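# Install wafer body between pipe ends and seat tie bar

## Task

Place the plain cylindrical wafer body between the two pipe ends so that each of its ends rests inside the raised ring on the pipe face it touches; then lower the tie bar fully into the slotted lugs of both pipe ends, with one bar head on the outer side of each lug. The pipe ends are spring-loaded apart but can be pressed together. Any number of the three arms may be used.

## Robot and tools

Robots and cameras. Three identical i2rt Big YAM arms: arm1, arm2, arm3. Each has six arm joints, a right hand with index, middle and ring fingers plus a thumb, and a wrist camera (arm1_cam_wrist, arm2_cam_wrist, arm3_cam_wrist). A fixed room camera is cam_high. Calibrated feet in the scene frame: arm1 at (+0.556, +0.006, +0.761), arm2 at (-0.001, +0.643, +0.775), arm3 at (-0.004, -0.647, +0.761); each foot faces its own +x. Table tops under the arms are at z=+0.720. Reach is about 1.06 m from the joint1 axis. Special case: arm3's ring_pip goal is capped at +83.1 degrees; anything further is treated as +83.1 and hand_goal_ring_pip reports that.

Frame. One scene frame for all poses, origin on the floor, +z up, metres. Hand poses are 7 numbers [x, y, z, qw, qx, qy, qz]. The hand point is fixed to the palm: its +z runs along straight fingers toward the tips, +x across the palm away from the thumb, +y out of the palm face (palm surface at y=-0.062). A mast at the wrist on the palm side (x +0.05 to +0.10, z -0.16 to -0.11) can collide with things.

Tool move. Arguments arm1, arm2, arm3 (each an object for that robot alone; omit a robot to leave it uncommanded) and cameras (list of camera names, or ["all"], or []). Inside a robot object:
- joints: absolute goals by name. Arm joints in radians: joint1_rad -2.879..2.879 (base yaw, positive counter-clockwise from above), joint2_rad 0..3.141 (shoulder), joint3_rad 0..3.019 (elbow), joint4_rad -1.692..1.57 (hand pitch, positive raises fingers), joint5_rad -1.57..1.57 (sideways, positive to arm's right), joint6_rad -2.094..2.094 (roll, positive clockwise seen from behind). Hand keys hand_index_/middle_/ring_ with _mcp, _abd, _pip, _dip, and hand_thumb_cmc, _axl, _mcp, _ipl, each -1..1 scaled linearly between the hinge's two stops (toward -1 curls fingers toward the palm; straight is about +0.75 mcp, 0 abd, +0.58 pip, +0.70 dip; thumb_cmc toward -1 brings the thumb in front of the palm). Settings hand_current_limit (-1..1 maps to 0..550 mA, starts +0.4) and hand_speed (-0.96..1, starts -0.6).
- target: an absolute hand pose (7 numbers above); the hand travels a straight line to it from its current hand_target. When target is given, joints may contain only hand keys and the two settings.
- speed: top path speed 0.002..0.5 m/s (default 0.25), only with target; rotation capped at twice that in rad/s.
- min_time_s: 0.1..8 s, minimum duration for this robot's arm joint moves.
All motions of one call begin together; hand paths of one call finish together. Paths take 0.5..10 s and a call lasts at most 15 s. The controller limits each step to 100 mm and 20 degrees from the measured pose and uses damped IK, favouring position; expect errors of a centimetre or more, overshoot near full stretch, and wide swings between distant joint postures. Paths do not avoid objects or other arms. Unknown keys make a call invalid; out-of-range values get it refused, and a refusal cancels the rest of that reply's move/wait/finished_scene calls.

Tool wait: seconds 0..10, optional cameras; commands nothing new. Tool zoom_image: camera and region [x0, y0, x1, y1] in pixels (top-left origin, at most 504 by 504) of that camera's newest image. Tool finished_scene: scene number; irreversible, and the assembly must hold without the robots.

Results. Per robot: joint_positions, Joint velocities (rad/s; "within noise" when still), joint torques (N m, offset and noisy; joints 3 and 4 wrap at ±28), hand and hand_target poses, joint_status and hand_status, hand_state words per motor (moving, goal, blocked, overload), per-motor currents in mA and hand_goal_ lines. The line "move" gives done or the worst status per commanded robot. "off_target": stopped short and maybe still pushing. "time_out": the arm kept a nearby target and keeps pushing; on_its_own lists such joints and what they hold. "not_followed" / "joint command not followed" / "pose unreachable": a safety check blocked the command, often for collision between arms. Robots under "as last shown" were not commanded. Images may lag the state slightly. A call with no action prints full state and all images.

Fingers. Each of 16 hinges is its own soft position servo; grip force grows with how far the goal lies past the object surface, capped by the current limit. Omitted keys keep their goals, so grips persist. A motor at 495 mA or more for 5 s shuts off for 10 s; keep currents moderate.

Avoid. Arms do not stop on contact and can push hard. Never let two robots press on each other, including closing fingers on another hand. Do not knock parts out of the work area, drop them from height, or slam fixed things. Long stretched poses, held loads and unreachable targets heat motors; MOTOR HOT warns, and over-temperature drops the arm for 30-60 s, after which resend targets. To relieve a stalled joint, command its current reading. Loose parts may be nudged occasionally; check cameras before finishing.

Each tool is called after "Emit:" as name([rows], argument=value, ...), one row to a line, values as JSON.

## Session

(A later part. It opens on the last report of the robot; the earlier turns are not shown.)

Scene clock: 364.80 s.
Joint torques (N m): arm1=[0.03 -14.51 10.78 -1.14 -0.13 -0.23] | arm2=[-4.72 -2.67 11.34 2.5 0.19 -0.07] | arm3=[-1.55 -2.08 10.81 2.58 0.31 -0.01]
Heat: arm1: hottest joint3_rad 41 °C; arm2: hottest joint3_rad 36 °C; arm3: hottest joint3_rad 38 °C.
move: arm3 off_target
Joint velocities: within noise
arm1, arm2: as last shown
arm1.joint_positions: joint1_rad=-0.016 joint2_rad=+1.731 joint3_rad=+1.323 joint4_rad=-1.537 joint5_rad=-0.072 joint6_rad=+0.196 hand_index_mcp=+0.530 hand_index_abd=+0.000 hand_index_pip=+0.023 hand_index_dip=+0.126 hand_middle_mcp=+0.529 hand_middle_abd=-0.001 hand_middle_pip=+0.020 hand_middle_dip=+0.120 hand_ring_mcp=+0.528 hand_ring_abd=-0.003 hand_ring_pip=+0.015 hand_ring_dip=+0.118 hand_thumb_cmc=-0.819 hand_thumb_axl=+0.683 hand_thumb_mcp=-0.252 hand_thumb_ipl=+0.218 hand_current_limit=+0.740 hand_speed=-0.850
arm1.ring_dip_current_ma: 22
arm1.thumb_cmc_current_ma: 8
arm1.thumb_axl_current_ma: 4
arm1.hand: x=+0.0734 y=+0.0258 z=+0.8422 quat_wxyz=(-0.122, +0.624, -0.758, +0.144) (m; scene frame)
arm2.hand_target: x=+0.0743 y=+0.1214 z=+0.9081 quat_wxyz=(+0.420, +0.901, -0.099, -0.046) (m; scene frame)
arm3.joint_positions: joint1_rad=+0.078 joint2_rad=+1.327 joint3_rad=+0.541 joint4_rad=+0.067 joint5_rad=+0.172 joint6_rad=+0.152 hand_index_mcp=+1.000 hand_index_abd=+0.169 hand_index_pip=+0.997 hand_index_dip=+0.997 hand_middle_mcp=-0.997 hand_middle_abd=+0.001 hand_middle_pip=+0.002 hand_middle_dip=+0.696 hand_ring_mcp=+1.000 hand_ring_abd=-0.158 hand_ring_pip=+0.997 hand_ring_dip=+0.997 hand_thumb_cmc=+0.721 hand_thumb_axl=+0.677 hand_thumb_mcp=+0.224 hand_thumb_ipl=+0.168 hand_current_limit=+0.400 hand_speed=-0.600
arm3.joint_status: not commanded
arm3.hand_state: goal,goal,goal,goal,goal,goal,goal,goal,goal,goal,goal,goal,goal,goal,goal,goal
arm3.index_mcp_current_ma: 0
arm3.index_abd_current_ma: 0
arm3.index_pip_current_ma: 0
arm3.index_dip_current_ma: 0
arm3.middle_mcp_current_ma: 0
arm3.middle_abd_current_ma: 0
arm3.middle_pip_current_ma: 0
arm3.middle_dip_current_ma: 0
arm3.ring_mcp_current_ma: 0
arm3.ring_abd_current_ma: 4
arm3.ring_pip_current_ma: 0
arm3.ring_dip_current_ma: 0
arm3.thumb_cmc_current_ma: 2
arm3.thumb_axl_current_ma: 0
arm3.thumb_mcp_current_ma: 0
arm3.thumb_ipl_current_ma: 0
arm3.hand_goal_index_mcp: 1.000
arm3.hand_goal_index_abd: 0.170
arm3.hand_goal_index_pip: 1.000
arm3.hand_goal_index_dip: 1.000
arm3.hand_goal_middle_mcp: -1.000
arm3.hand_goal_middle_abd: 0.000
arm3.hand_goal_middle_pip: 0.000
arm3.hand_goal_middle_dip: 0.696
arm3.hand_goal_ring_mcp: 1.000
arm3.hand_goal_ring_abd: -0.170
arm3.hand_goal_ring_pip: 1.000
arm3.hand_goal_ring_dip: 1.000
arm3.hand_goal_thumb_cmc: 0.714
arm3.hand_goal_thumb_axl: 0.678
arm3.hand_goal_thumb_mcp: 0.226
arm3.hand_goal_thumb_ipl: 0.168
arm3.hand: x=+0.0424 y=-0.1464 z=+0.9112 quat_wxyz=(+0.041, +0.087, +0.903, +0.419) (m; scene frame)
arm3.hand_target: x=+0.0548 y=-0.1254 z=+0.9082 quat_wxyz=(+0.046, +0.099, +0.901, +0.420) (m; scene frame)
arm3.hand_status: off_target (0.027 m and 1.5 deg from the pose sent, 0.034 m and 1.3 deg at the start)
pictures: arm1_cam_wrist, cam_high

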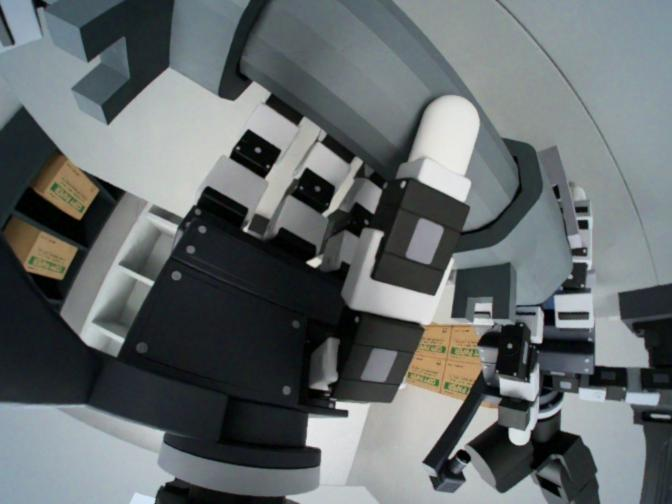

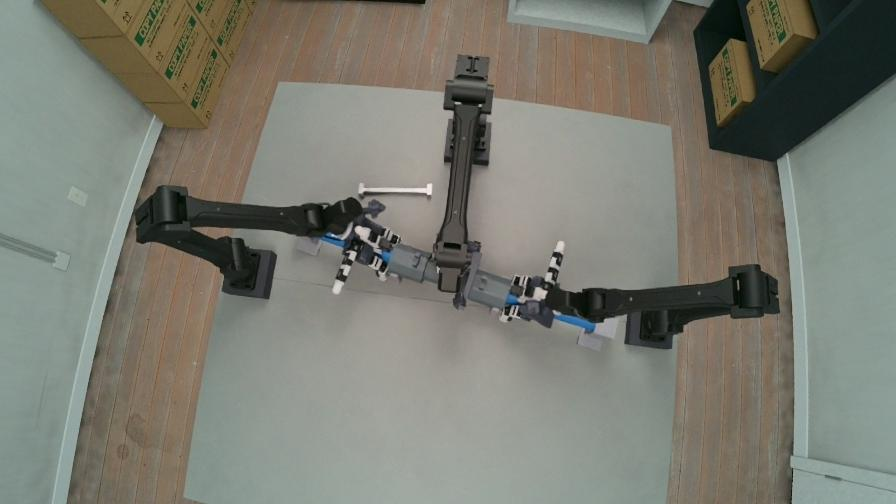

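Emit:
move(arm2={"target": [0.0730, 0.1105, 0.908, 0.4200, 0.9009, -0.0989, -0.0461], "speed": 0.04}, arm3={"target": [0.0568, -0.1141, 0.908, 0.0461, 0.0989, 0.9009, 0.4200], "speed": 0.04}, cameras=["arm1_cam_wrist", "cam_high"])

Emit:
zoom_image(camera="arm1_cam_wrist", region=[130, 0, 330, 120])

Emit:
zoom_image(camera="arm1_cam_wrist", region=[440, 130, 570, 270])

Emit:
zoom_image(camera="cam_high", region=[400, 235, 500, 310])

Scene clock: 368.57 s.
Joint torques (N m): arm1=[0.15 -14.68 10.77 -1.13 -0.12 -0.23] | arm2=[-5.66 -1.79 12.6 2.59 0.06 -0.14] | arm3=[-2.08 -1.26 12.45 2.61 0.18 -0.08]
Heat: arm1: hottest joint3_rad 41 °C; arm2: hottest joint3_rad 37 °C; arm3: hottest joint3_rad 39 °C.
move: arm2 off_target; arm3 off_target
Joint velocities: within noise
arm1: as last shown
arm2.joint_positions: joint1_rad=+0.384 joint2_rad=+1.444 joint3_rad=+0.623 joint4_rad=+0.007 joint5_rad=+0.454 joint6_rad=+0.414 hand_index_mcp=+1.000 hand_index_abd=+0.169 hand_index_pip=+0.997 hand_index_dip=+0.997 hand_middle_mcp=-0.998 hand_middle_abd=+0.001 hand_middle_pip=+0.001 hand_middle_dip=+0.696 hand_ring_mcp=+1.000 hand_ring_abd=-0.160 hand_ring_pip=+0.997 hand_ring_dip=+0.997 hand_thumb_cmc=+0.721 hand_thumb_axl=+0.677 hand_thumb_mcp=+0.224 hand_thumb_ipl=+0.168 hand_current_limit=+0.400 hand_speed=-0.600
arm2.joint_status: not commanded
arm2.hand_state: goal,goal,goal,goal,goal,goal,goal,goal,goal,goal,goal,goal,goal,goal,goal,goal
arm2.index_mcp_current_ma: 1
arm2.index_abd_current_ma: -1
arm2.index_pip_current_ma: -10
arm2.index_dip_current_ma: -10
arm2.middle_mcp_current_ma: 7
arm2.middle_abd_current_ma: 2
arm2.middle_pip_current_ma: 4
arm2.middle_dip_current_ma: 0
arm2.ring_mcp_current_ma: 1
arm2.ring_abd_current_ma: 31
arm2.ring_pip_current_ma: -8
arm2.ring_dip_current_ma: -9
arm2.thumb_cmc_current_ma: 23
arm2.thumb_axl_current_ma: -2
arm2.thumb_mcp_current_ma: -7
arm2.thumb_ipl_current_ma: -1
arm2.hand_goal_index_mcp: 1.000
arm2.hand_goal_index_abd: 0.170
arm2.hand_goal_index_pip: 1.000
arm2.hand_goal_index_dip: 1.000
arm2.hand_goal_middle_mcp: -1.000
arm2.hand_goal_middle_abd: 0.000
arm2.hand_goal_middle_pip: 0.000
arm2.hand_goal_middle_dip: 0.696
arm2.hand_goal_ring_mcp: 1.000
arm2.hand_goal_ring_abd: -0.170
arm2.hand_goal_ring_pip: 1.000
arm2.hand_goal_ring_dip: 1.000
arm2.hand_goal_thumb_cmc: 0.714
arm2.hand_goal_thumb_axl: 0.678
arm2.hand_goal_thumb_mcp: 0.226
arm2.hand_goal_thumb_ipl: 0.168
arm2.hand: x=+0.0818 y=+0.1419 z=+0.9108 quat_wxyz=(+0.416, +0.904, -0.084, -0.044) (m; scene frame)
arm2.hand_target: x=+0.0722 y=+0.1140 z=+0.9083 quat_wxyz=(+0.420, +0.901, -0.099, -0.046) (m; scene frame)
arm2.hand_status: off_target (0.033 m and 1.8 deg from the pose sent, 0.034 m and 1.6 deg at the start)
arm3.joint_positions: joint1_rad=+0.076 joint2_rad=+1.328 joint3_rad=+0.541 joint4_rad=+0.067 joint5_rad=+0.170 joint6_rad=+0.151 hand_index_mcp=+1.000 hand_index_abd=+0.169 hand_index_pip=+0.997 hand_index_dip=+0.997 hand_middle_mcp=-0.997 hand_middle_abd=+0.001 hand_middle_pip=+0.002 hand_middle_dip=+0.696 hand_ring_mcp=+1.000 hand_ring_abd=-0.156 hand_ring_pip=+0.997 hand_ring_dip=+0.997 hand_thumb_cmc=+0.721 hand_thumb_axl=+0.677 hand_thumb_mcp=+0.224 hand_thumb_ipl=+0.168 hand_current_limit=+0.400 hand_speed=-0.600
arm3.joint_status: not commanded
arm3.hand_state: goal,goal,goal,goal,goal,goal,goal,goal,goal,goal,goal,goal,goal,goal,goal,goal
arm3.index_mcp_current_ma: 0
arm3.index_abd_current_ma: 0
arm3.index_pip_current_ma: 0
arm3.index_dip_current_ma: 0
arm3.middle_mcp_current_ma: 0
arm3.middle_abd_current_ma: 0
arm3.middle_pip_current_ma: 0
arm3.middle_dip_current_ma: 0
arm3.ring_mcp_current_ma: 0
arm3.ring_abd_current_ma: 5
arm3.ring_pip_current_ma: 0
arm3.ring_dip_current_ma: 0
arm3.thumb_cmc_current_ma: 2
arm3.thumb_axl_current_ma: 0
arm3.thumb_mcp_current_ma: 0
arm3.thumb_ipl_current_ma: 0
arm3.hand_goal_index_mcp: 1.000
arm3.hand_goal_index_abd: 0.170
arm3.hand_goal_index_pip: 1.000
arm3.hand_goal_index_dip: 1.000
arm3.hand_goal_middle_mcp: -1.000
arm3.hand_goal_middle_abd: 0.000
arm3.hand_goal_middle_pip: 0.000
arm3.hand_goal_middle_dip: 0.696
arm3.hand_goal_ring_mcp: 1.000
arm3.hand_goal_ring_abd: -0.170
arm3.hand_goal_ring_pip: 1.000
arm3.hand_goal_ring_dip: 1.000
arm3.hand_goal_thumb_cmc: 0.714
arm3.hand_goal_thumb_axl: 0.678
arm3.hand_goal_thumb_mcp: 0.226
arm3.hand_goal_thumb_ipl: 0.168
arm3.hand: x=+0.0425 y=-0.1460 z=+0.9111 quat_wxyz=(+0.041, +0.087, +0.903, +0.419) (m; scene frame)
arm3.hand_target: x=+0.0567 y=-0.1184 z=+0.9081 quat_wxyz=(+0.046, +0.099, +0.901, +0.420) (m; scene frame)
arm3.hand_status: off_target (0.035 m and 1.5 deg from the pose sent, 0.036 m and 1.5 deg at the start)
pictures: arm1_cam_wrist, cam_high

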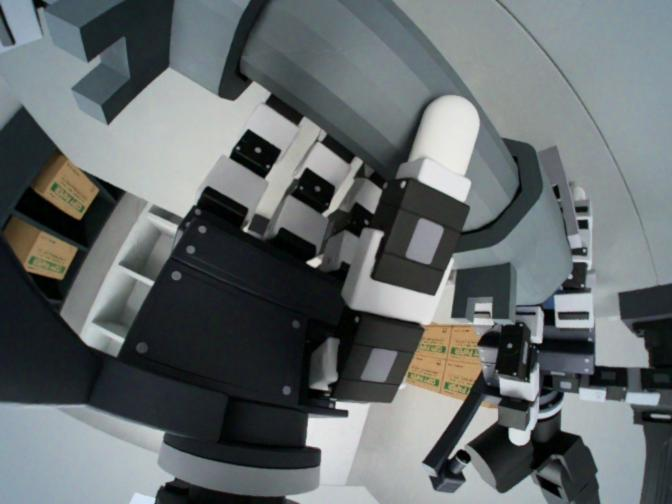

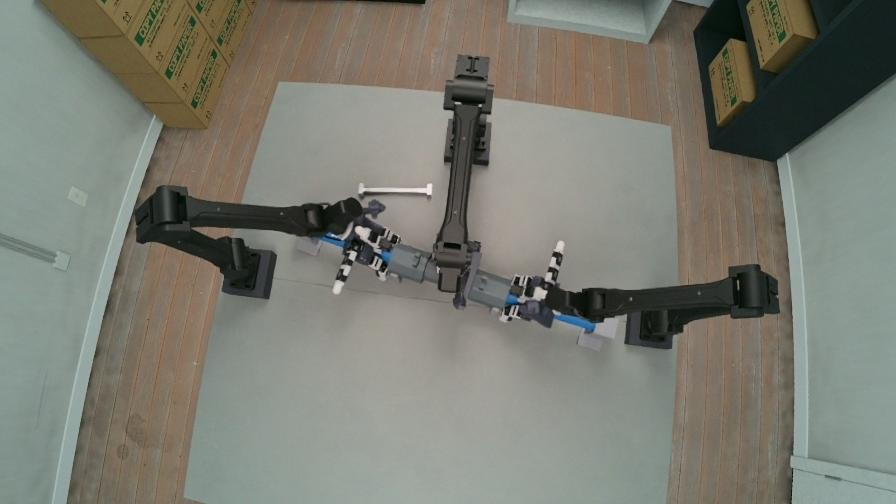

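Scaled by 2.520 from the camera's 672x504 image, which has a finer 960x720 frame.

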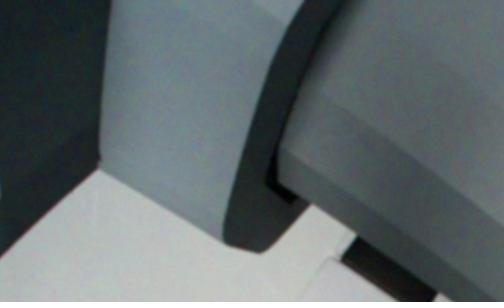

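Scaled by 3.600 from the camera's 672x504 image, which has a finer 960x720 frame.

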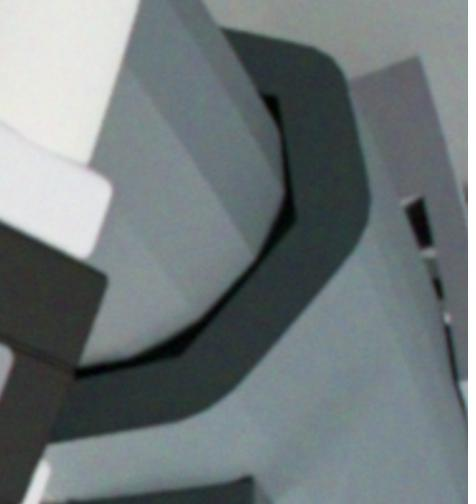

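Scaled by 5.040 from the camera's 896x504 image, which has a finer 1280x720 frame.

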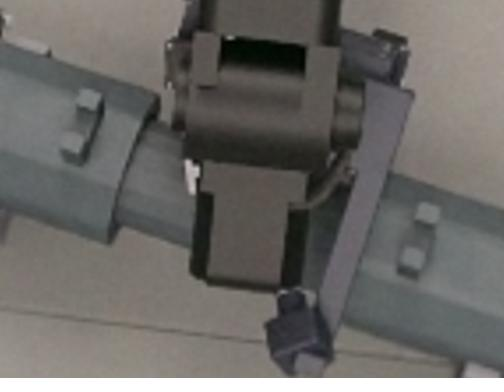

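Emit:
zoom_image(camera="cam_high", region=[350, 160, 440, 220])

Emit:
zoom_image(camera="cam_high", region=[405, 240, 445, 280])

Emit:
zoom_image(camera="cam_high", region=[460, 260, 500, 300])

Scaled by 5.600 from the camera's 896x504 image, which has a finer 1280x720 frame.

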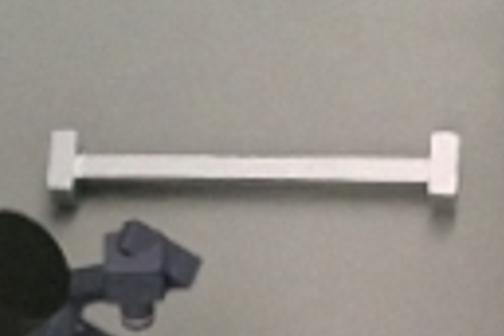

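Scaled by 12.600 from the camera's 896x504 image, which has a finer 1280x720 frame.

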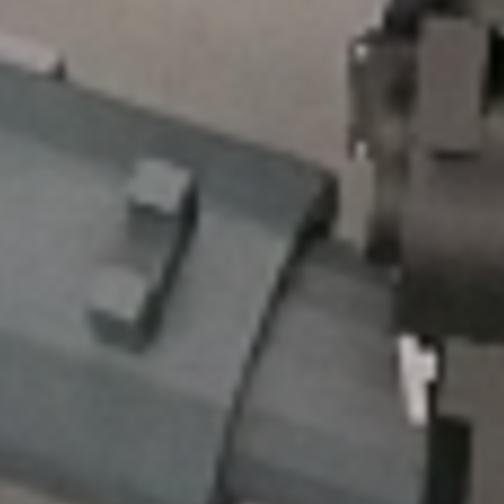

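Scaled by 12.600 from the camera's 896x504 image, which has a finer 1280x720 frame.

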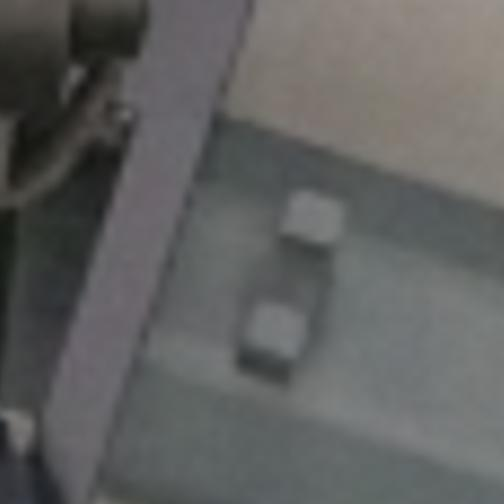

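Emit:
move(arm1={"joints": {"hand_thumb_mcp": -0.15, "hand_index_mcp": 0.6, "hand_middle_mcp": 0.6, "hand_ring_mcp": 0.6}}, cameras=["arm1_cam_wrist"])

Scene clock: 378.90 s.
Joint torques (N m): arm1=[0.15 -14.62 10.32 -1.18 -0.14 -0.23] | arm2=[-5.66 -1.79 12.52 2.61 0.06 -0.14] | arm3=[-2.32 -1.85 12.25 2.61 0.24 0.03]
Heat: arm1: hottest joint3_rad 40 °C; arm2: hottest joint3_rad 37 °C; arm3: hottest joint3_rad 40 °C.
move: arm1 done
Joint velocities: within noise
arm1.joint_positions: joint1_rad=-0.016 joint2_rad=+1.731 joint3_rad=+1.329 joint4_rad=-1.537 joint5_rad=-0.072 joint6_rad=+0.196 hand_index_mcp=+0.598 hand_index_abd=+0.000 hand_index_pip=-0.011 hand_index_dip=+0.106 hand_middle_mcp=+0.597 hand_middle_abd=-0.001 hand_middle_pip=-0.012 hand_middle_dip=+0.105 hand_ring_mcp=+0.597 hand_ring_abd=-0.003 hand_ring_pip=-0.014 hand_ring_dip=+0.104 hand_thumb_cmc=-0.824 hand_thumb_axl=+0.681 hand_thumb_mcp=-0.156 hand_thumb_ipl=+0.169 hand_current_limit=+0.740 hand_speed=-0.850
arm1.joint_status: all done
arm1.hand_state: goal,goal,goal,goal,goal,goal,goal,goal,goal,goal,goal,goal,goal,goal,goal,goal
arm1.index_mcp_current_ma: -1
arm1.index_abd_current_ma: 0
arm1.index_pip_current_ma: 8
arm1.index_dip_current_ma: 4
arm1.middle_mcp_current_ma: -1
arm1.middle_abd_current_ma: 0
arm1.middle_pip_current_ma: 7
arm1.middle_dip_current_ma: 3
arm1.ring_mcp_current_ma: -2
arm1.ring_abd_current_ma: -1
arm1.ring_pip_current_ma: 5
arm1.ring_dip_current_ma: 3
arm1.thumb_cmc_current_ma: 3
arm1.thumb_axl_current_ma: 2
arm1.thumb_mcp_current_ma: -7
arm1.thumb_ipl_current_ma: 1
arm1.hand_goal_index_mcp: 0.600
arm1.hand_goal_index_abd: 0.000
arm1.hand_goal_index_pip: -0.020
arm1.hand_goal_index_dip: 0.100
arm1.hand_goal_middle_mcp: 0.600
arm1.hand_goal_middle_abd: 0.000
arm1.hand_goal_middle_pip: -0.020
arm1.hand_goal_middle_dip: 0.100
arm1.hand_goal_ring_mcp: 0.600
arm1.hand_goal_ring_abd: 0.000
arm1.hand_goal_ring_pip: -0.020
arm1.hand_goal_ring_dip: 0.100
arm1.hand_goal_thumb_cmc: -0.828
arm1.hand_goal_thumb_axl: 0.678
arm1.hand_goal_thumb_mcp: -0.150
arm1.hand_goal_thumb_ipl: 0.168
arm1.hand: x=+0.0709 y=+0.0258 z=+0.8442 quat_wxyz=(-0.120, +0.624, -0.759, +0.143) (m; scene frame)
arm1.hand_target: x=+0.0561 y=+0.0215 z=+0.8557 quat_wxyz=(-0.109, +0.632, -0.755, +0.135) (m; scene frame)
arm1.hand_status: not commanded
arm2, arm3: as last shown
arm2.joint_positions: joint1_rad=+0.384 joint2_rad=+1.444 joint3_rad=+0.624 joint4_rad=+0.007 joint5_rad=+0.454 joint6_rad=+0.414 hand_index_mcp=+1.000 hand_index_abd=+0.169 hand_index_pip=+0.997 hand_index_dip=+0.997 hand_middle_mcp=-0.998 hand_middle_abd=+0.001 hand_middle_pip=+0.001 hand_middle_dip=+0.696 hand_ring_mcp=+1.000 hand_ring_abd=-0.160 hand_ring_pip=+0.997 hand_ring_dip=+0.997 hand_thumb_cmc=+0.721 hand_thumb_axl=+0.677 hand_thumb_mcp=+0.224 hand_thumb_ipl=+0.168 hand_current_limit=+0.400 hand_speed=-0.600
arm2.hand: x=+0.0818 y=+0.1416 z=+0.9110 quat_wxyz=(+0.416, +0.904, -0.084, -0.044) (m; scene frame)
arm2.hand_target: x=+0.0721 y=+0.1139 z=+0.9084 quat_wxyz=(+0.420, +0.901, -0.099, -0.046) (m; scene frame)
arm3.joint_positions: joint1_rad=+0.076 joint2_rad=+1.329 joint3_rad=+0.542 joint4_rad=+0.067 joint5_rad=+0.170 joint6_rad=+0.151 hand_index_mcp=+1.000 hand_index_abd=+0.169 hand_index_pip=+0.997 hand_index_dip=+0.997 hand_middle_mcp=-0.997 hand_middle_abd=+0.001 hand_middle_pip=+0.002 hand_middle_dip=+0.696 hand_ring_mcp=+1.000 hand_ring_abd=-0.156 hand_ring_pip=+0.997 hand_ring_dip=+0.997 hand_thumb_cmc=+0.721 hand_thumb_axl=+0.677 hand_thumb_mcp=+0.224 hand_thumb_ipl=+0.168 hand_current_limit=+0.400 hand_speed=-0.600
arm3.hand: x=+0.0426 y=-0.1456 z=+0.9112 quat_wxyz=(+0.041, +0.087, +0.903, +0.419) (m; scene frame)
arm3.hand_target: x=+0.0566 y=-0.1184 z=+0.9081 quat_wxyz=(+0.046, +0.099, +0.901, +0.420) (m; scene frame)
pictures: arm1_cam_wrist

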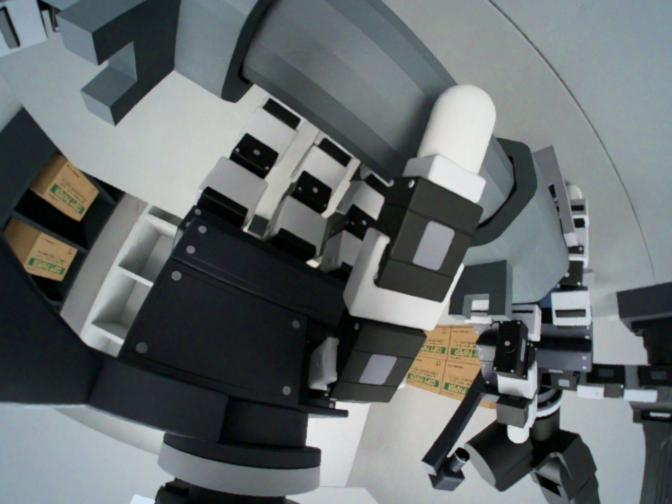

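Emit:
move(arm1={"joints": {"hand_thumb_mcp": 0.1, "hand_index_mcp": 0.98, "hand_middle_mcp": 0.98, "hand_ring_mcp": 0.98}}, cameras=["arm1_cam_wrist"])

Emit:
zoom_image(camera="arm1_cam_wrist", region=[200, 0, 600, 300])

Scene clock: 384.10 s.
Joint torques (N m): arm1=[0.15 -14.56 10.26 -1.22 -0.15 -0.24] | arm2=[-5.66 -1.79 12.52 2.61 0.05 -0.13] | arm3=[-1.38 -1.96 12.29 2.5 0.21 -0.07]
Heat: arm1: hottest joint3_rad 40 °C; arm2: hottest joint3_rad 37 °C; arm3: hottest joint3_rad 40 °C.
move: arm1 done
Joint velocities: within noise
arm1.joint_positions: joint1_rad=-0.016 joint2_rad=+1.731 joint3_rad=+1.329 joint4_rad=-1.537 joint5_rad=-0.072 joint6_rad=+0.196 hand_index_mcp=+0.966 hand_index_abd=+0.000 hand_index_pip=-0.017 hand_index_dip=+0.103 hand_middle_mcp=+0.966 hand_middle_abd=-0.001 hand_middle_pip=-0.017 hand_middle_dip=+0.103 hand_ring_mcp=+0.967 hand_ring_abd=-0.003 hand_ring_pip=-0.017 hand_ring_dip=+0.103 hand_thumb_cmc=-0.824 hand_thumb_axl=+0.681 hand_thumb_mcp=+0.091 hand_thumb_ipl=+0.169 hand_current_limit=+0.740 hand_speed=-0.850
arm1.joint_status: all done
arm1.hand_state: goal,goal,goal,goal,goal,goal,goal,goal,goal,goal,goal,goal,goal,goal,goal,goal
arm1.index_mcp_current_ma: -18
arm1.index_abd_current_ma: 0
arm1.index_pip_current_ma: 1
arm1.index_dip_current_ma: 2
arm1.middle_mcp_current_ma: -16
arm1.middle_abd_current_ma: 0
arm1.middle_pip_current_ma: 2
arm1.middle_dip_current_ma: 2
arm1.ring_mcp_current_ma: -15
arm1.ring_abd_current_ma: -1
arm1.ring_pip_current_ma: 1
arm1.ring_dip_current_ma: 2
arm1.thumb_cmc_current_ma: 3
arm1.thumb_axl_current_ma: 2
arm1.thumb_mcp_current_ma: -11
arm1.thumb_ipl_current_ma: 1
arm1.hand_goal_index_mcp: 0.980
arm1.hand_goal_index_abd: 0.000
arm1.hand_goal_index_pip: -0.020
arm1.hand_goal_index_dip: 0.100
arm1.hand_goal_middle_mcp: 0.980
arm1.hand_goal_middle_abd: 0.000
arm1.hand_goal_middle_pip: -0.020
arm1.hand_goal_middle_dip: 0.100
arm1.hand_goal_ring_mcp: 0.980
arm1.hand_goal_ring_abd: 0.000
arm1.hand_goal_ring_pip: -0.020
arm1.hand_goal_ring_dip: 0.100
arm1.hand_goal_thumb_cmc: -0.828
arm1.hand_goal_thumb_axl: 0.678
arm1.hand_goal_thumb_mcp: 0.100
arm1.hand_goal_thumb_ipl: 0.168
arm1.hand: x=+0.0709 y=+0.0258 z=+0.8442 quat_wxyz=(-0.120, +0.624, -0.759, +0.143) (m; scene frame)
arm1.hand_target: x=+0.0561 y=+0.0215 z=+0.8557 quat_wxyz=(-0.109, +0.632, -0.755, +0.135) (m; scene frame)
arm1.hand_status: not commanded
arm2, arm3: as last shown
pictures: arm1_cam_wrist

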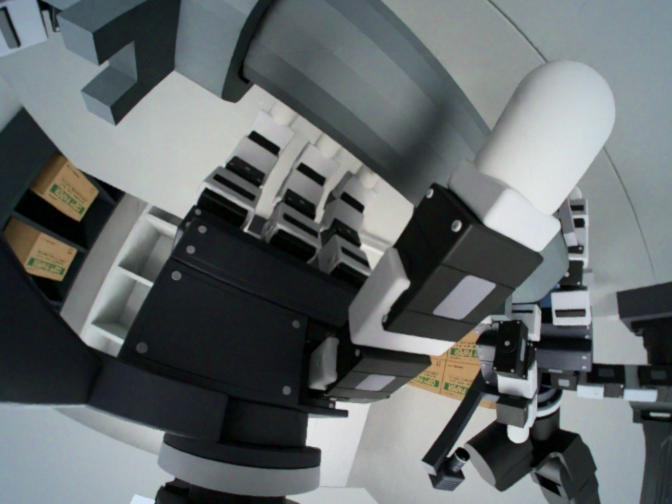

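Scaled by 1.260 from the camera's 672x504 image, which has a finer 960x720 frame.

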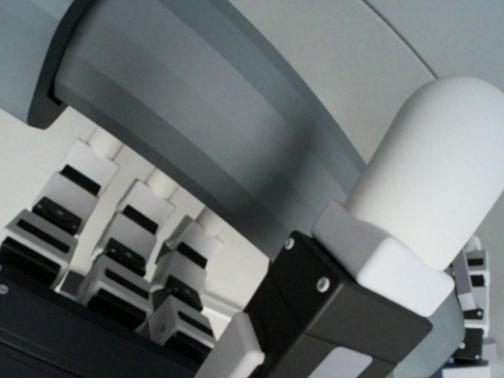

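Emit:
move(arm1={"target": [0.065, 0.0235, 0.95, 0.1086, -0.632, 0.755, -0.135], "speed": 0.15}, cameras=["arm1_cam_wrist", "cam_high"])

Scene clock: 386.67 s.
Joint torques (N m): arm1=[-0.03 -13.33 10.5 -1.17 -0.04 -0.19] | arm2=[-5.66 -1.79 12.51 2.61 0.05 -0.13] | arm3=[-1.55 -1.08 12.01 2.35 0.19 -0.05]
Heat: arm1: hottest joint3_rad 40 °C; arm2: hottest joint3_rad 37 °C; arm3: hottest joint3_rad 40 °C.
move: arm1 off_target
Joint velocities: within noise
arm1.joint_positions: joint1_rad=-0.016 joint2_rad=+1.613 joint3_rad=+1.430 joint4_rad=-1.696 joint5_rad=-0.070 joint6_rad=+0.196 hand_index_mcp=+0.967 hand_index_abd=+0.000 hand_index_pip=-0.017 hand_index_dip=+0.103 hand_middle_mcp=+0.968 hand_middle_abd=-0.001 hand_middle_pip=-0.017 hand_middle_dip=+0.103 hand_ring_mcp=+0.968 hand_ring_abd=-0.003 hand_ring_pip=-0.017 hand_ring_dip=+0.103 hand_thumb_cmc=-0.824 hand_thumb_axl=+0.681 hand_thumb_mcp=+0.092 hand_thumb_ipl=+0.169 hand_current_limit=+0.740 hand_speed=-0.850
arm1.joint_status: not commanded
arm1.hand_state: goal,goal,goal,goal,goal,goal,goal,goal,goal,goal,goal,goal,goal,goal,goal,goal
arm1.index_mcp_current_ma: -15
arm1.index_abd_current_ma: 0
arm1.index_pip_current_ma: 1
arm1.index_dip_current_ma: 2
arm1.middle_mcp_current_ma: -14
arm1.middle_abd_current_ma: 0
arm1.middle_pip_current_ma: 1
arm1.middle_dip_current_ma: 2
arm1.ring_mcp_current_ma: -13
arm1.ring_abd_current_ma: -1
arm1.ring_pip_current_ma: 1
arm1.ring_dip_current_ma: 2
arm1.thumb_cmc_current_ma: 3
arm1.thumb_axl_current_ma: 2
arm1.thumb_mcp_current_ma: -10
arm1.thumb_ipl_current_ma: 1
arm1.hand_goal_index_mcp: 0.980
arm1.hand_goal_index_abd: 0.000
arm1.hand_goal_index_pip: -0.020
arm1.hand_goal_index_dip: 0.100
arm1.hand_goal_middle_mcp: 0.980
arm1.hand_goal_middle_abd: 0.000
arm1.hand_goal_middle_pip: -0.020
arm1.hand_goal_middle_dip: 0.100
arm1.hand_goal_ring_mcp: 0.980
arm1.hand_goal_ring_abd: 0.000
arm1.hand_goal_ring_pip: -0.020
arm1.hand_goal_ring_dip: 0.100
arm1.hand_goal_thumb_cmc: -0.828
arm1.hand_goal_thumb_axl: 0.678
arm1.hand_goal_thumb_mcp: 0.100
arm1.hand_goal_thumb_ipl: 0.168
arm1.hand: x=+0.0749 y=+0.0262 z=+0.9363 quat_wxyz=(-0.097, +0.628, -0.762, +0.123) (m; scene frame)
arm1.hand_target: x=+0.0655 y=+0.0235 z=+0.9495 quat_wxyz=(-0.088, +0.634, -0.759, +0.115) (m; scene frame)
arm1.hand_status: off_target (0.017 m and 2.1 deg from the pose sent, 0.106 m and 1.9 deg at the start; a joint's target at an end of its range on 22 of 36 steps)
arm2, arm3: as last shown
pictures: arm1_cam_wrist, cam_high

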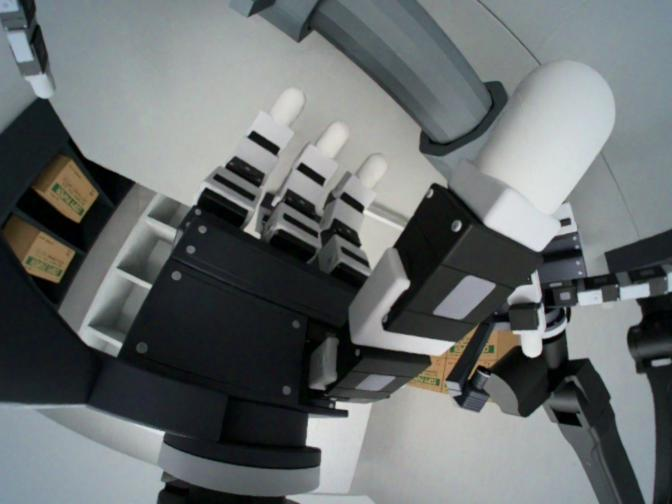

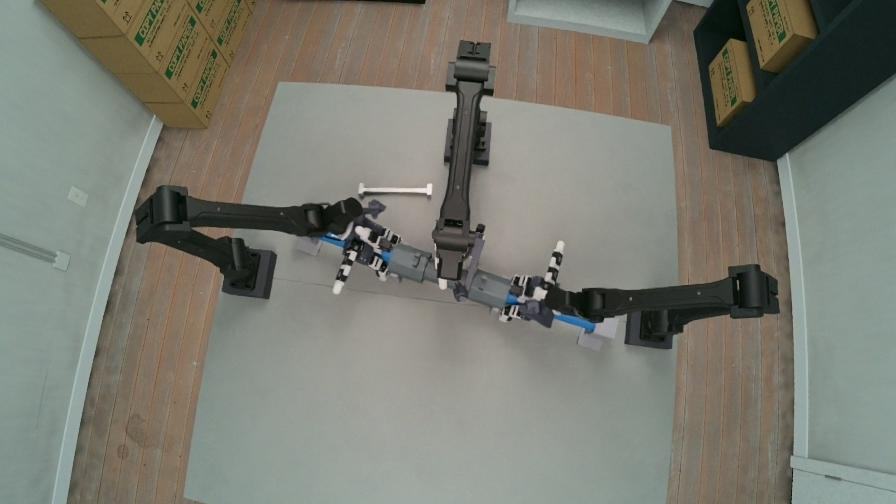

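Emit:
move(arm1={"target": [0.16, 0.06, 1.06, 0, -0.633, 0.774, 0], "speed": 0.25, "joints": {"hand_speed": -0.6, "hand_index_mcp": -1.0, "hand_index_pip": 0.0, "hand_index_dip": 0.7, "hand_middle_mcp": 0.75, "hand_middle_pip": 0.58, "hand_middle_dip": 0.70, "hand_ring_mcp": 0.75, "hand_ring_pip": 0.58, "hand_ring_dip": 0.70, "hand_middle_abd": 0.06, "hand_ring_abd": -0.06}}, cameras=["arm1_cam_wrist", "cam_high"])

Scene clock: 420.20 s.
Joint torques (N m): arm1=[-0.85 -6.53 8.38 0.5 -0.01 -0.24] | arm2=[-5.66 -1.79 12.53 2.59 0.06 -0.13] | arm3=[-1.79 -0.91 12.05 2.51 0.22 -0.11]
Heat: arm1: hottest joint3_rad 39 °C; arm2: hottest joint3_rad 39 °C; arm3: hottest joint3_rad 42 °C.
move: arm1 off_target
Joint velocities: within noise
arm1.joint_positions: joint1_rad=-0.070 joint2_rad=+1.155 joint3_rad=+1.281 joint4_rad=-1.680 joint5_rad=+0.000 joint6_rad=+0.169 hand_index_mcp=-0.812 hand_index_abd=+0.037 hand_index_pip=+0.025 hand_index_dip=+0.702 hand_middle_mcp=+0.748 hand_middle_abd=+0.057 hand_middle_pip=+0.577 hand_middle_dip=+0.698 hand_ring_mcp=+0.748 hand_ring_abd=-0.057 hand_ring_pip=+0.577 hand_ring_dip=+0.697 hand_thumb_cmc=-0.872 hand_thumb_axl=+0.678 hand_thumb_mcp=+0.100 hand_thumb_ipl=+0.169 hand_current_limit=+0.740 hand_speed=-0.600
arm1.joint_status: hand_index_mcp off_target (ended at -0.812, target -1.000); hand_index_pip off_target (ended at +0.025, target +0.000); the others done
arm1.hand_state: blocked,blocked,blocked,goal,goal,goal,goal,goal,goal,goal,goal,goal,blocked,goal,goal,goal
arm1.index_mcp_current_ma: 479
arm1.index_abd_current_ma: 53
arm1.index_pip_current_ma: 35
arm1.index_dip_current_ma: 1
arm1.middle_mcp_current_ma: -1
arm1.middle_abd_current_ma: -1
arm1.middle_pip_current_ma: -2
arm1.middle_dip_current_ma: -1
arm1.ring_mcp_current_ma: -1
arm1.ring_abd_current_ma: 2
arm1.ring_pip_current_ma: -2
arm1.ring_dip_current_ma: -1
arm1.thumb_cmc_current_ma: -85
arm1.thumb_axl_current_ma: 0
arm1.thumb_mcp_current_ma: 0
arm1.thumb_ipl_current_ma: 0
arm1.hand_goal_index_mcp: -1.000
arm1.hand_goal_index_abd: 0.000
arm1.hand_goal_index_pip: 0.000
arm1.hand_goal_index_dip: 0.700
arm1.hand_goal_middle_mcp: 0.750
arm1.hand_goal_middle_abd: 0.060
arm1.hand_goal_middle_pip: 0.580
arm1.hand_goal_middle_dip: 0.700
arm1.hand_goal_ring_mcp: 0.750
arm1.hand_goal_ring_abd: -0.060
arm1.hand_goal_ring_pip: 0.580
arm1.hand_goal_ring_dip: 0.700
arm1.hand_goal_thumb_cmc: -0.828
arm1.hand_goal_thumb_axl: 0.678
arm1.hand_goal_thumb_mcp: 0.100
arm1.hand_goal_thumb_ipl: 0.168
arm1.hand: x=+0.1636 y=+0.0586 z=+1.0679 quat_wxyz=(+0.007, +0.630, -0.776, -0.006) (m; scene frame)
arm1.hand_target: x=+0.1602 y=+0.0600 z=+1.0601 quat_wxyz=(+0.000, +0.633, -0.774, +0.000) (m; scene frame)
arm1.hand_status: done (0.009 m and 1.1 deg from the pose sent, 0.154 m and 18.1 deg at the start)
arm2, arm3: as last shown
pictures: arm1_cam_wrist, cam_high

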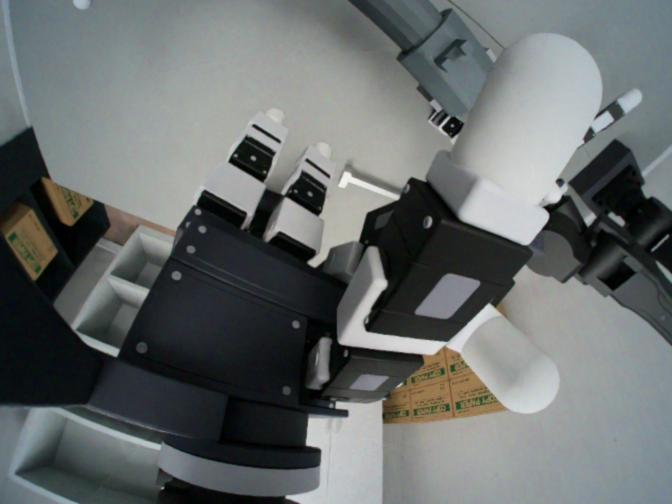

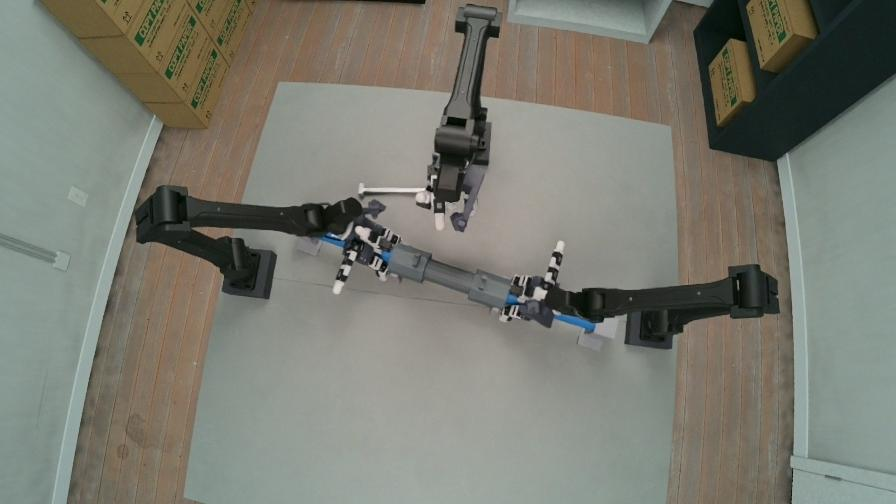

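Emit:
move(arm1={"joints": {"hand_index_mcp": -0.6, "hand_thumb_cmc": -0.9}})

Emit:
zoom_image(camera="cam_high", region=[385, 235, 515, 315])

Emit:
zoom_image(camera="arm1_cam_wrist", region=[340, 0, 500, 120])

Scene clock: 421.67 s.
Joint torques (N m): arm1=[-0.67 -6.59 8.39 0.51 -0.02 -0.25] | arm2=[-5.71 -1.85 12.53 2.61 0.06 -0.13] | arm3=[-2.37 -1.26 12.18 2.59 0.21 -0.06]
Heat: arm1: hottest joint3_rad 39 °C; arm2: hottest joint3_rad 39 °C; arm3: hottest joint3_rad 42 °C.
move: arm1 done
Joint velocities: within noise
arm1.joint_positions: joint1_rad=-0.070 joint2_rad=+1.155 joint3_rad=+1.281 joint4_rad=-1.680 joint5_rad=+0.000 joint6_rad=+0.168 hand_index_mcp=-0.592 hand_index_abd=+0.003 hand_index_pip=+0.006 hand_index_dip=+0.702 hand_middle_mcp=+0.748 hand_middle_abd=+0.057 hand_middle_pip=+0.577 hand_middle_dip=+0.698 hand_ring_mcp=+0.748 hand_ring_abd=-0.057 hand_ring_pip=+0.577 hand_ring_dip=+0.697 hand_thumb_cmc=-0.903 hand_thumb_axl=+0.678 hand_thumb_mcp=+0.098 hand_thumb_ipl=+0.169 hand_current_limit=+0.740 hand_speed=-0.600
arm1.joint_status: all done
arm1.hand_state: goal,goal,goal,goal,goal,goal,goal,goal,goal,goal,goal,goal,goal,goal,goal,goal
arm1.index_mcp_current_ma: 7
arm1.index_abd_current_ma: 1
arm1.index_pip_current_ma: 5
arm1.index_dip_current_ma: 1
arm1.middle_mcp_current_ma: -1
arm1.middle_abd_current_ma: -1
arm1.middle_pip_current_ma: -2
arm1.middle_dip_current_ma: -1
arm1.ring_mcp_current_ma: -1
arm1.ring_abd_current_ma: 2
arm1.ring_pip_current_ma: -2
arm1.ring_dip_current_ma: -1
arm1.thumb_cmc_current_ma: -1
arm1.thumb_axl_current_ma: 0
arm1.thumb_mcp_current_ma: -1
arm1.thumb_ipl_current_ma: 0
arm1.hand_goal_index_mcp: -0.600
arm1.hand_goal_index_abd: 0.000
arm1.hand_goal_index_pip: 0.000
arm1.hand_goal_index_dip: 0.700
arm1.hand_goal_middle_mcp: 0.750
arm1.hand_goal_middle_abd: 0.060
arm1.hand_goal_middle_pip: 0.580
arm1.hand_goal_middle_dip: 0.700
arm1.hand_goal_ring_mcp: 0.750
arm1.hand_goal_ring_abd: -0.060
arm1.hand_goal_ring_pip: 0.580
arm1.hand_goal_ring_dip: 0.700
arm1.hand_goal_thumb_cmc: -0.900
arm1.hand_goal_thumb_axl: 0.678
arm1.hand_goal_thumb_mcp: 0.100
arm1.hand_goal_thumb_ipl: 0.168
arm1.hand: x=+0.1636 y=+0.0586 z=+1.0679 quat_wxyz=(+0.007, +0.630, -0.776, -0.006) (m; scene frame)
arm1.hand_target: x=+0.1602 y=+0.0600 z=+1.0601 quat_wxyz=(+0.000, +0.633, -0.774, +0.000) (m; scene frame)
arm1.hand_status: not commanded
arm2, arm3: as last shown
pictures: none

Scaled by 3.877 from the camera's 896x504 image, which has a finer 1280x720 frame.
This view is cut from an older image: the scene may have changed since it was taken.

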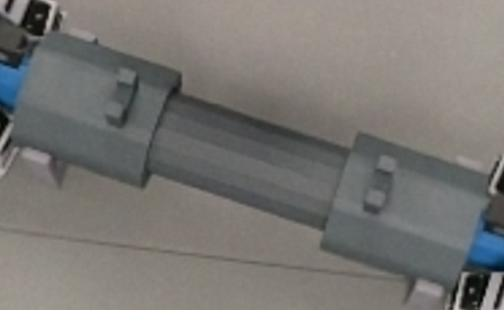

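Scaled by 3.150 from the camera's 672x504 image, which has a finer 960x720 frame.
This view is cut from an older image: the scene may have changed since it was taken.

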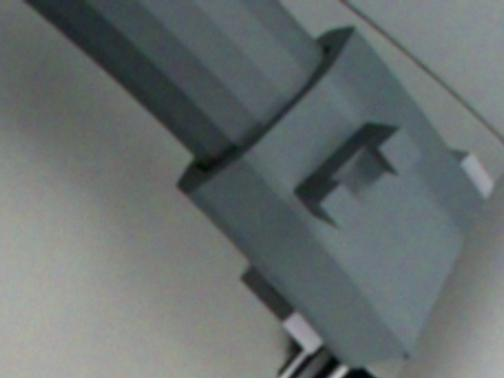

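Emit:
move(arm1={"target": [0.28, 0.17, 1.06, 0, -0.342, 0.9397, 0], "speed": 0.25})

Emit:
move(arm1={"target": [0.384, 0.305, 1.02, 0, -0.041, 0.999, 0], "speed": 0.25}, cameras=["arm1_cam_wrist", "cam_high"])

Scene clock: 425.27 s.
Joint torques (N m): arm1=[-0.79 -6.07 8.21 -0.24 0.06 0.08] | arm2=[-5.66 -1.79 12.52 2.59 0.06 -0.13] | arm3=[-1.44 -1.2 12.15 2.43 0.19 -0.05]
Heat: arm1: hottest joint3_rad 39 °C; arm2: hottest joint3_rad 39 °C; arm3: hottest joint3_rad 42 °C.
move: arm1 done
Joint velocities: within noise
arm1.joint_positions: joint1_rad=-0.359 joint2_rad=+1.001 joint3_rad=+1.153 joint4_rad=-1.696 joint5_rad=+0.003 joint6_rad=+0.527 hand_index_mcp=-0.592 hand_index_abd=+0.003 hand_index_pip=+0.006 hand_index_dip=+0.702 hand_middle_mcp=+0.748 hand_middle_abd=+0.057 hand_middle_pip=+0.577 hand_middle_dip=+0.698 hand_ring_mcp=+0.748 hand_ring_abd=-0.057 hand_ring_pip=+0.577 hand_ring_dip=+0.697 hand_thumb_cmc=-0.902 hand_thumb_axl=+0.678 hand_thumb_mcp=+0.098 hand_thumb_ipl=+0.169 hand_current_limit=+0.740 hand_speed=-0.600
arm1.joint_status: not commanded
arm1.hand_state: goal,goal,goal,goal,goal,goal,goal,goal,goal,goal,goal,goal,goal,goal,goal,goal
arm1.index_mcp_current_ma: 7
arm1.index_abd_current_ma: 1
arm1.index_pip_current_ma: 5
arm1.index_dip_current_ma: 1
arm1.middle_mcp_current_ma: -1
arm1.middle_abd_current_ma: -1
arm1.middle_pip_current_ma: -2
arm1.middle_dip_current_ma: -1
arm1.ring_mcp_current_ma: -1
arm1.ring_abd_current_ma: 1
arm1.ring_pip_current_ma: -2
arm1.ring_dip_current_ma: -1
arm1.thumb_cmc_current_ma: -1
arm1.thumb_axl_current_ma: 0
arm1.thumb_mcp_current_ma: -1
arm1.thumb_ipl_current_ma: 0
arm1.hand_goal_index_mcp: -0.600
arm1.hand_goal_index_abd: 0.000
arm1.hand_goal_index_pip: 0.000
arm1.hand_goal_index_dip: 0.700
arm1.hand_goal_middle_mcp: 0.750
arm1.hand_goal_middle_abd: 0.060
arm1.hand_goal_middle_pip: 0.580
arm1.hand_goal_middle_dip: 0.700
arm1.hand_goal_ring_mcp: 0.750
arm1.hand_goal_ring_abd: -0.060
arm1.hand_goal_ring_pip: 0.580
arm1.hand_goal_ring_dip: 0.700
arm1.hand_goal_thumb_cmc: -0.900
arm1.hand_goal_thumb_axl: 0.678
arm1.hand_goal_thumb_mcp: 0.100
arm1.hand_goal_thumb_ipl: 0.168
arm1.hand: x=+0.2725 y=+0.1698 z=+1.0597 quat_wxyz=(+0.009, +0.350, -0.937, -0.010) (m; scene frame)
arm1.hand_target: x=+0.2797 y=+0.1700 z=+1.0594 quat_wxyz=(+0.007, +0.341, -0.940, -0.007) (m; scene frame)
arm1.hand_status: done (0.008 m and 1.8 deg from the pose sent, 0.161 m and 38.2 deg at the start; a joint's target at an end of its range on 36 of 61 steps)
arm2, arm3: as last shown
pictures: none

Scene clock: 427.07 s.
Joint torques (N m): arm1=[-0.26 -5.13 8.73 0.84 0.03 0.04] | arm2=[-5.6 -1.79 12.52 2.61 0.06 -0.14] | arm3=[-2.55 -1.96 12.19 2.51 0.18 -0.04]
Heat: arm1: hottest joint3_rad 39 °C; arm2: hottest joint3_rad 39 °C; arm3: hottest joint3_rad 42 °C.
move: arm1 done
Joint velocities: within noise
arm1.joint_positions: joint1_rad=-0.874 joint2_rad=+1.063 joint3_rad=+1.101 joint4_rad=-1.610 joint5_rad=+0.002 joint6_rad=+0.632 hand_index_mcp=-0.592 hand_index_abd=+0.002 hand_index_pip=+0.006 hand_index_dip=+0.702 hand_middle_mcp=+0.748 hand_middle_abd=+0.057 hand_middle_pip=+0.577 hand_middle_dip=+0.698 hand_ring_mcp=+0.748 hand_ring_abd=-0.057 hand_ring_pip=+0.577 hand_ring_dip=+0.697 hand_thumb_cmc=-0.901 hand_thumb_axl=+0.678 hand_thumb_mcp=+0.098 hand_thumb_ipl=+0.169 hand_current_limit=+0.740 hand_speed=-0.600
arm1.joint_status: not commanded
arm1.hand_state: goal,goal,goal,goal,goal,goal,goal,goal,goal,goal,goal,goal,goal,goal,goal,goal
arm1.index_mcp_current_ma: 8
arm1.index_abd_current_ma: 1
arm1.index_pip_current_ma: 5
arm1.index_dip_current_ma: 1
arm1.middle_mcp_current_ma: -1
arm1.middle_abd_current_ma: -1
arm1.middle_pip_current_ma: -2
arm1.middle_dip_current_ma: -1
arm1.ring_mcp_current_ma: -1
arm1.ring_abd_current_ma: 1
arm1.ring_pip_current_ma: -2
arm1.ring_dip_current_ma: -1
arm1.thumb_cmc_current_ma: -1
arm1.thumb_axl_current_ma: 0
arm1.thumb_mcp_current_ma: -1
arm1.thumb_ipl_current_ma: 0
arm1.hand_goal_index_mcp: -0.600
arm1.hand_goal_index_abd: 0.000
arm1.hand_goal_index_pip: 0.000
arm1.hand_goal_index_dip: 0.700
arm1.hand_goal_middle_mcp: 0.750
arm1.hand_goal_middle_abd: 0.060
arm1.hand_goal_middle_pip: 0.580
arm1.hand_goal_middle_dip: 0.700
arm1.hand_goal_ring_mcp: 0.750
arm1.hand_goal_ring_abd: -0.060
arm1.hand_goal_ring_pip: 0.580
arm1.hand_goal_ring_dip: 0.700
arm1.hand_goal_thumb_cmc: -0.900
arm1.hand_goal_thumb_axl: 0.678
arm1.hand_goal_thumb_mcp: 0.100
arm1.hand_goal_thumb_ipl: 0.168
arm1.hand: x=+0.3855 y=+0.3015 z=+1.0233 quat_wxyz=(+0.000, +0.048, -0.999, +0.000) (m; scene frame)
arm1.hand_target: x=+0.3841 y=+0.3050 z=+1.0200 quat_wxyz=(+0.000, +0.041, -0.999, +0.000) (m; scene frame)
arm1.hand_status: done (0.005 m and 0.8 deg from the pose sent, 0.180 m and 36.3 deg at the start)
arm2, arm3: as last shown
pictures: arm1_cam_wrist, cam_high

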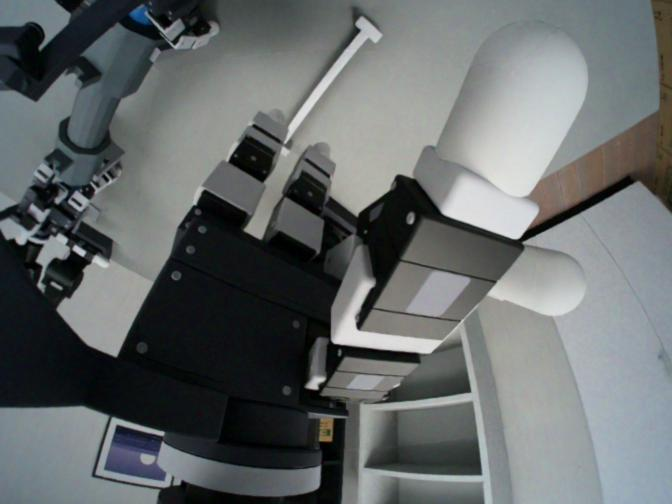

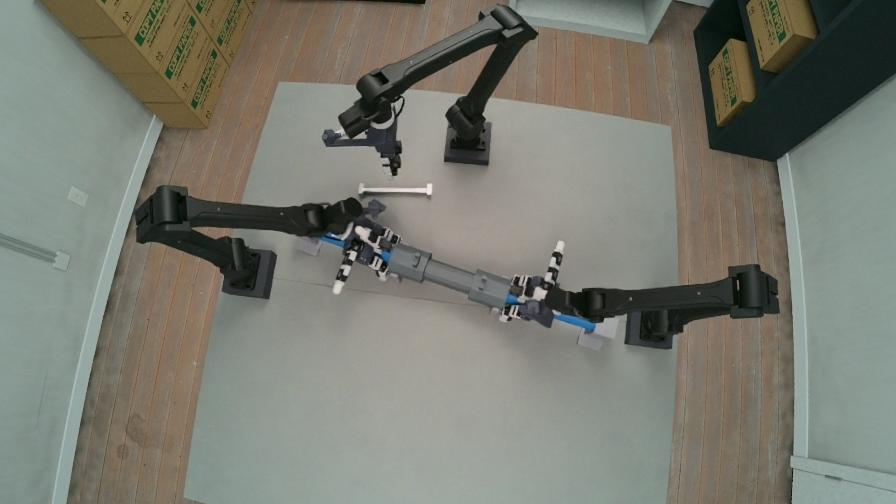

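Emit:
zoom_image(camera="arm1_cam_wrist", region=[230, 0, 400, 180])

Scaled by 2.800 from the camera's 672x504 image, which has a finer 960x720 frame.

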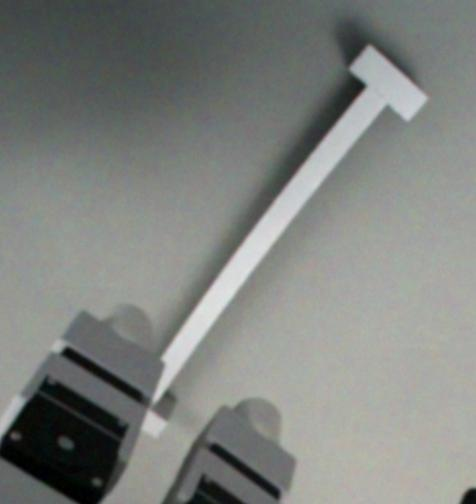

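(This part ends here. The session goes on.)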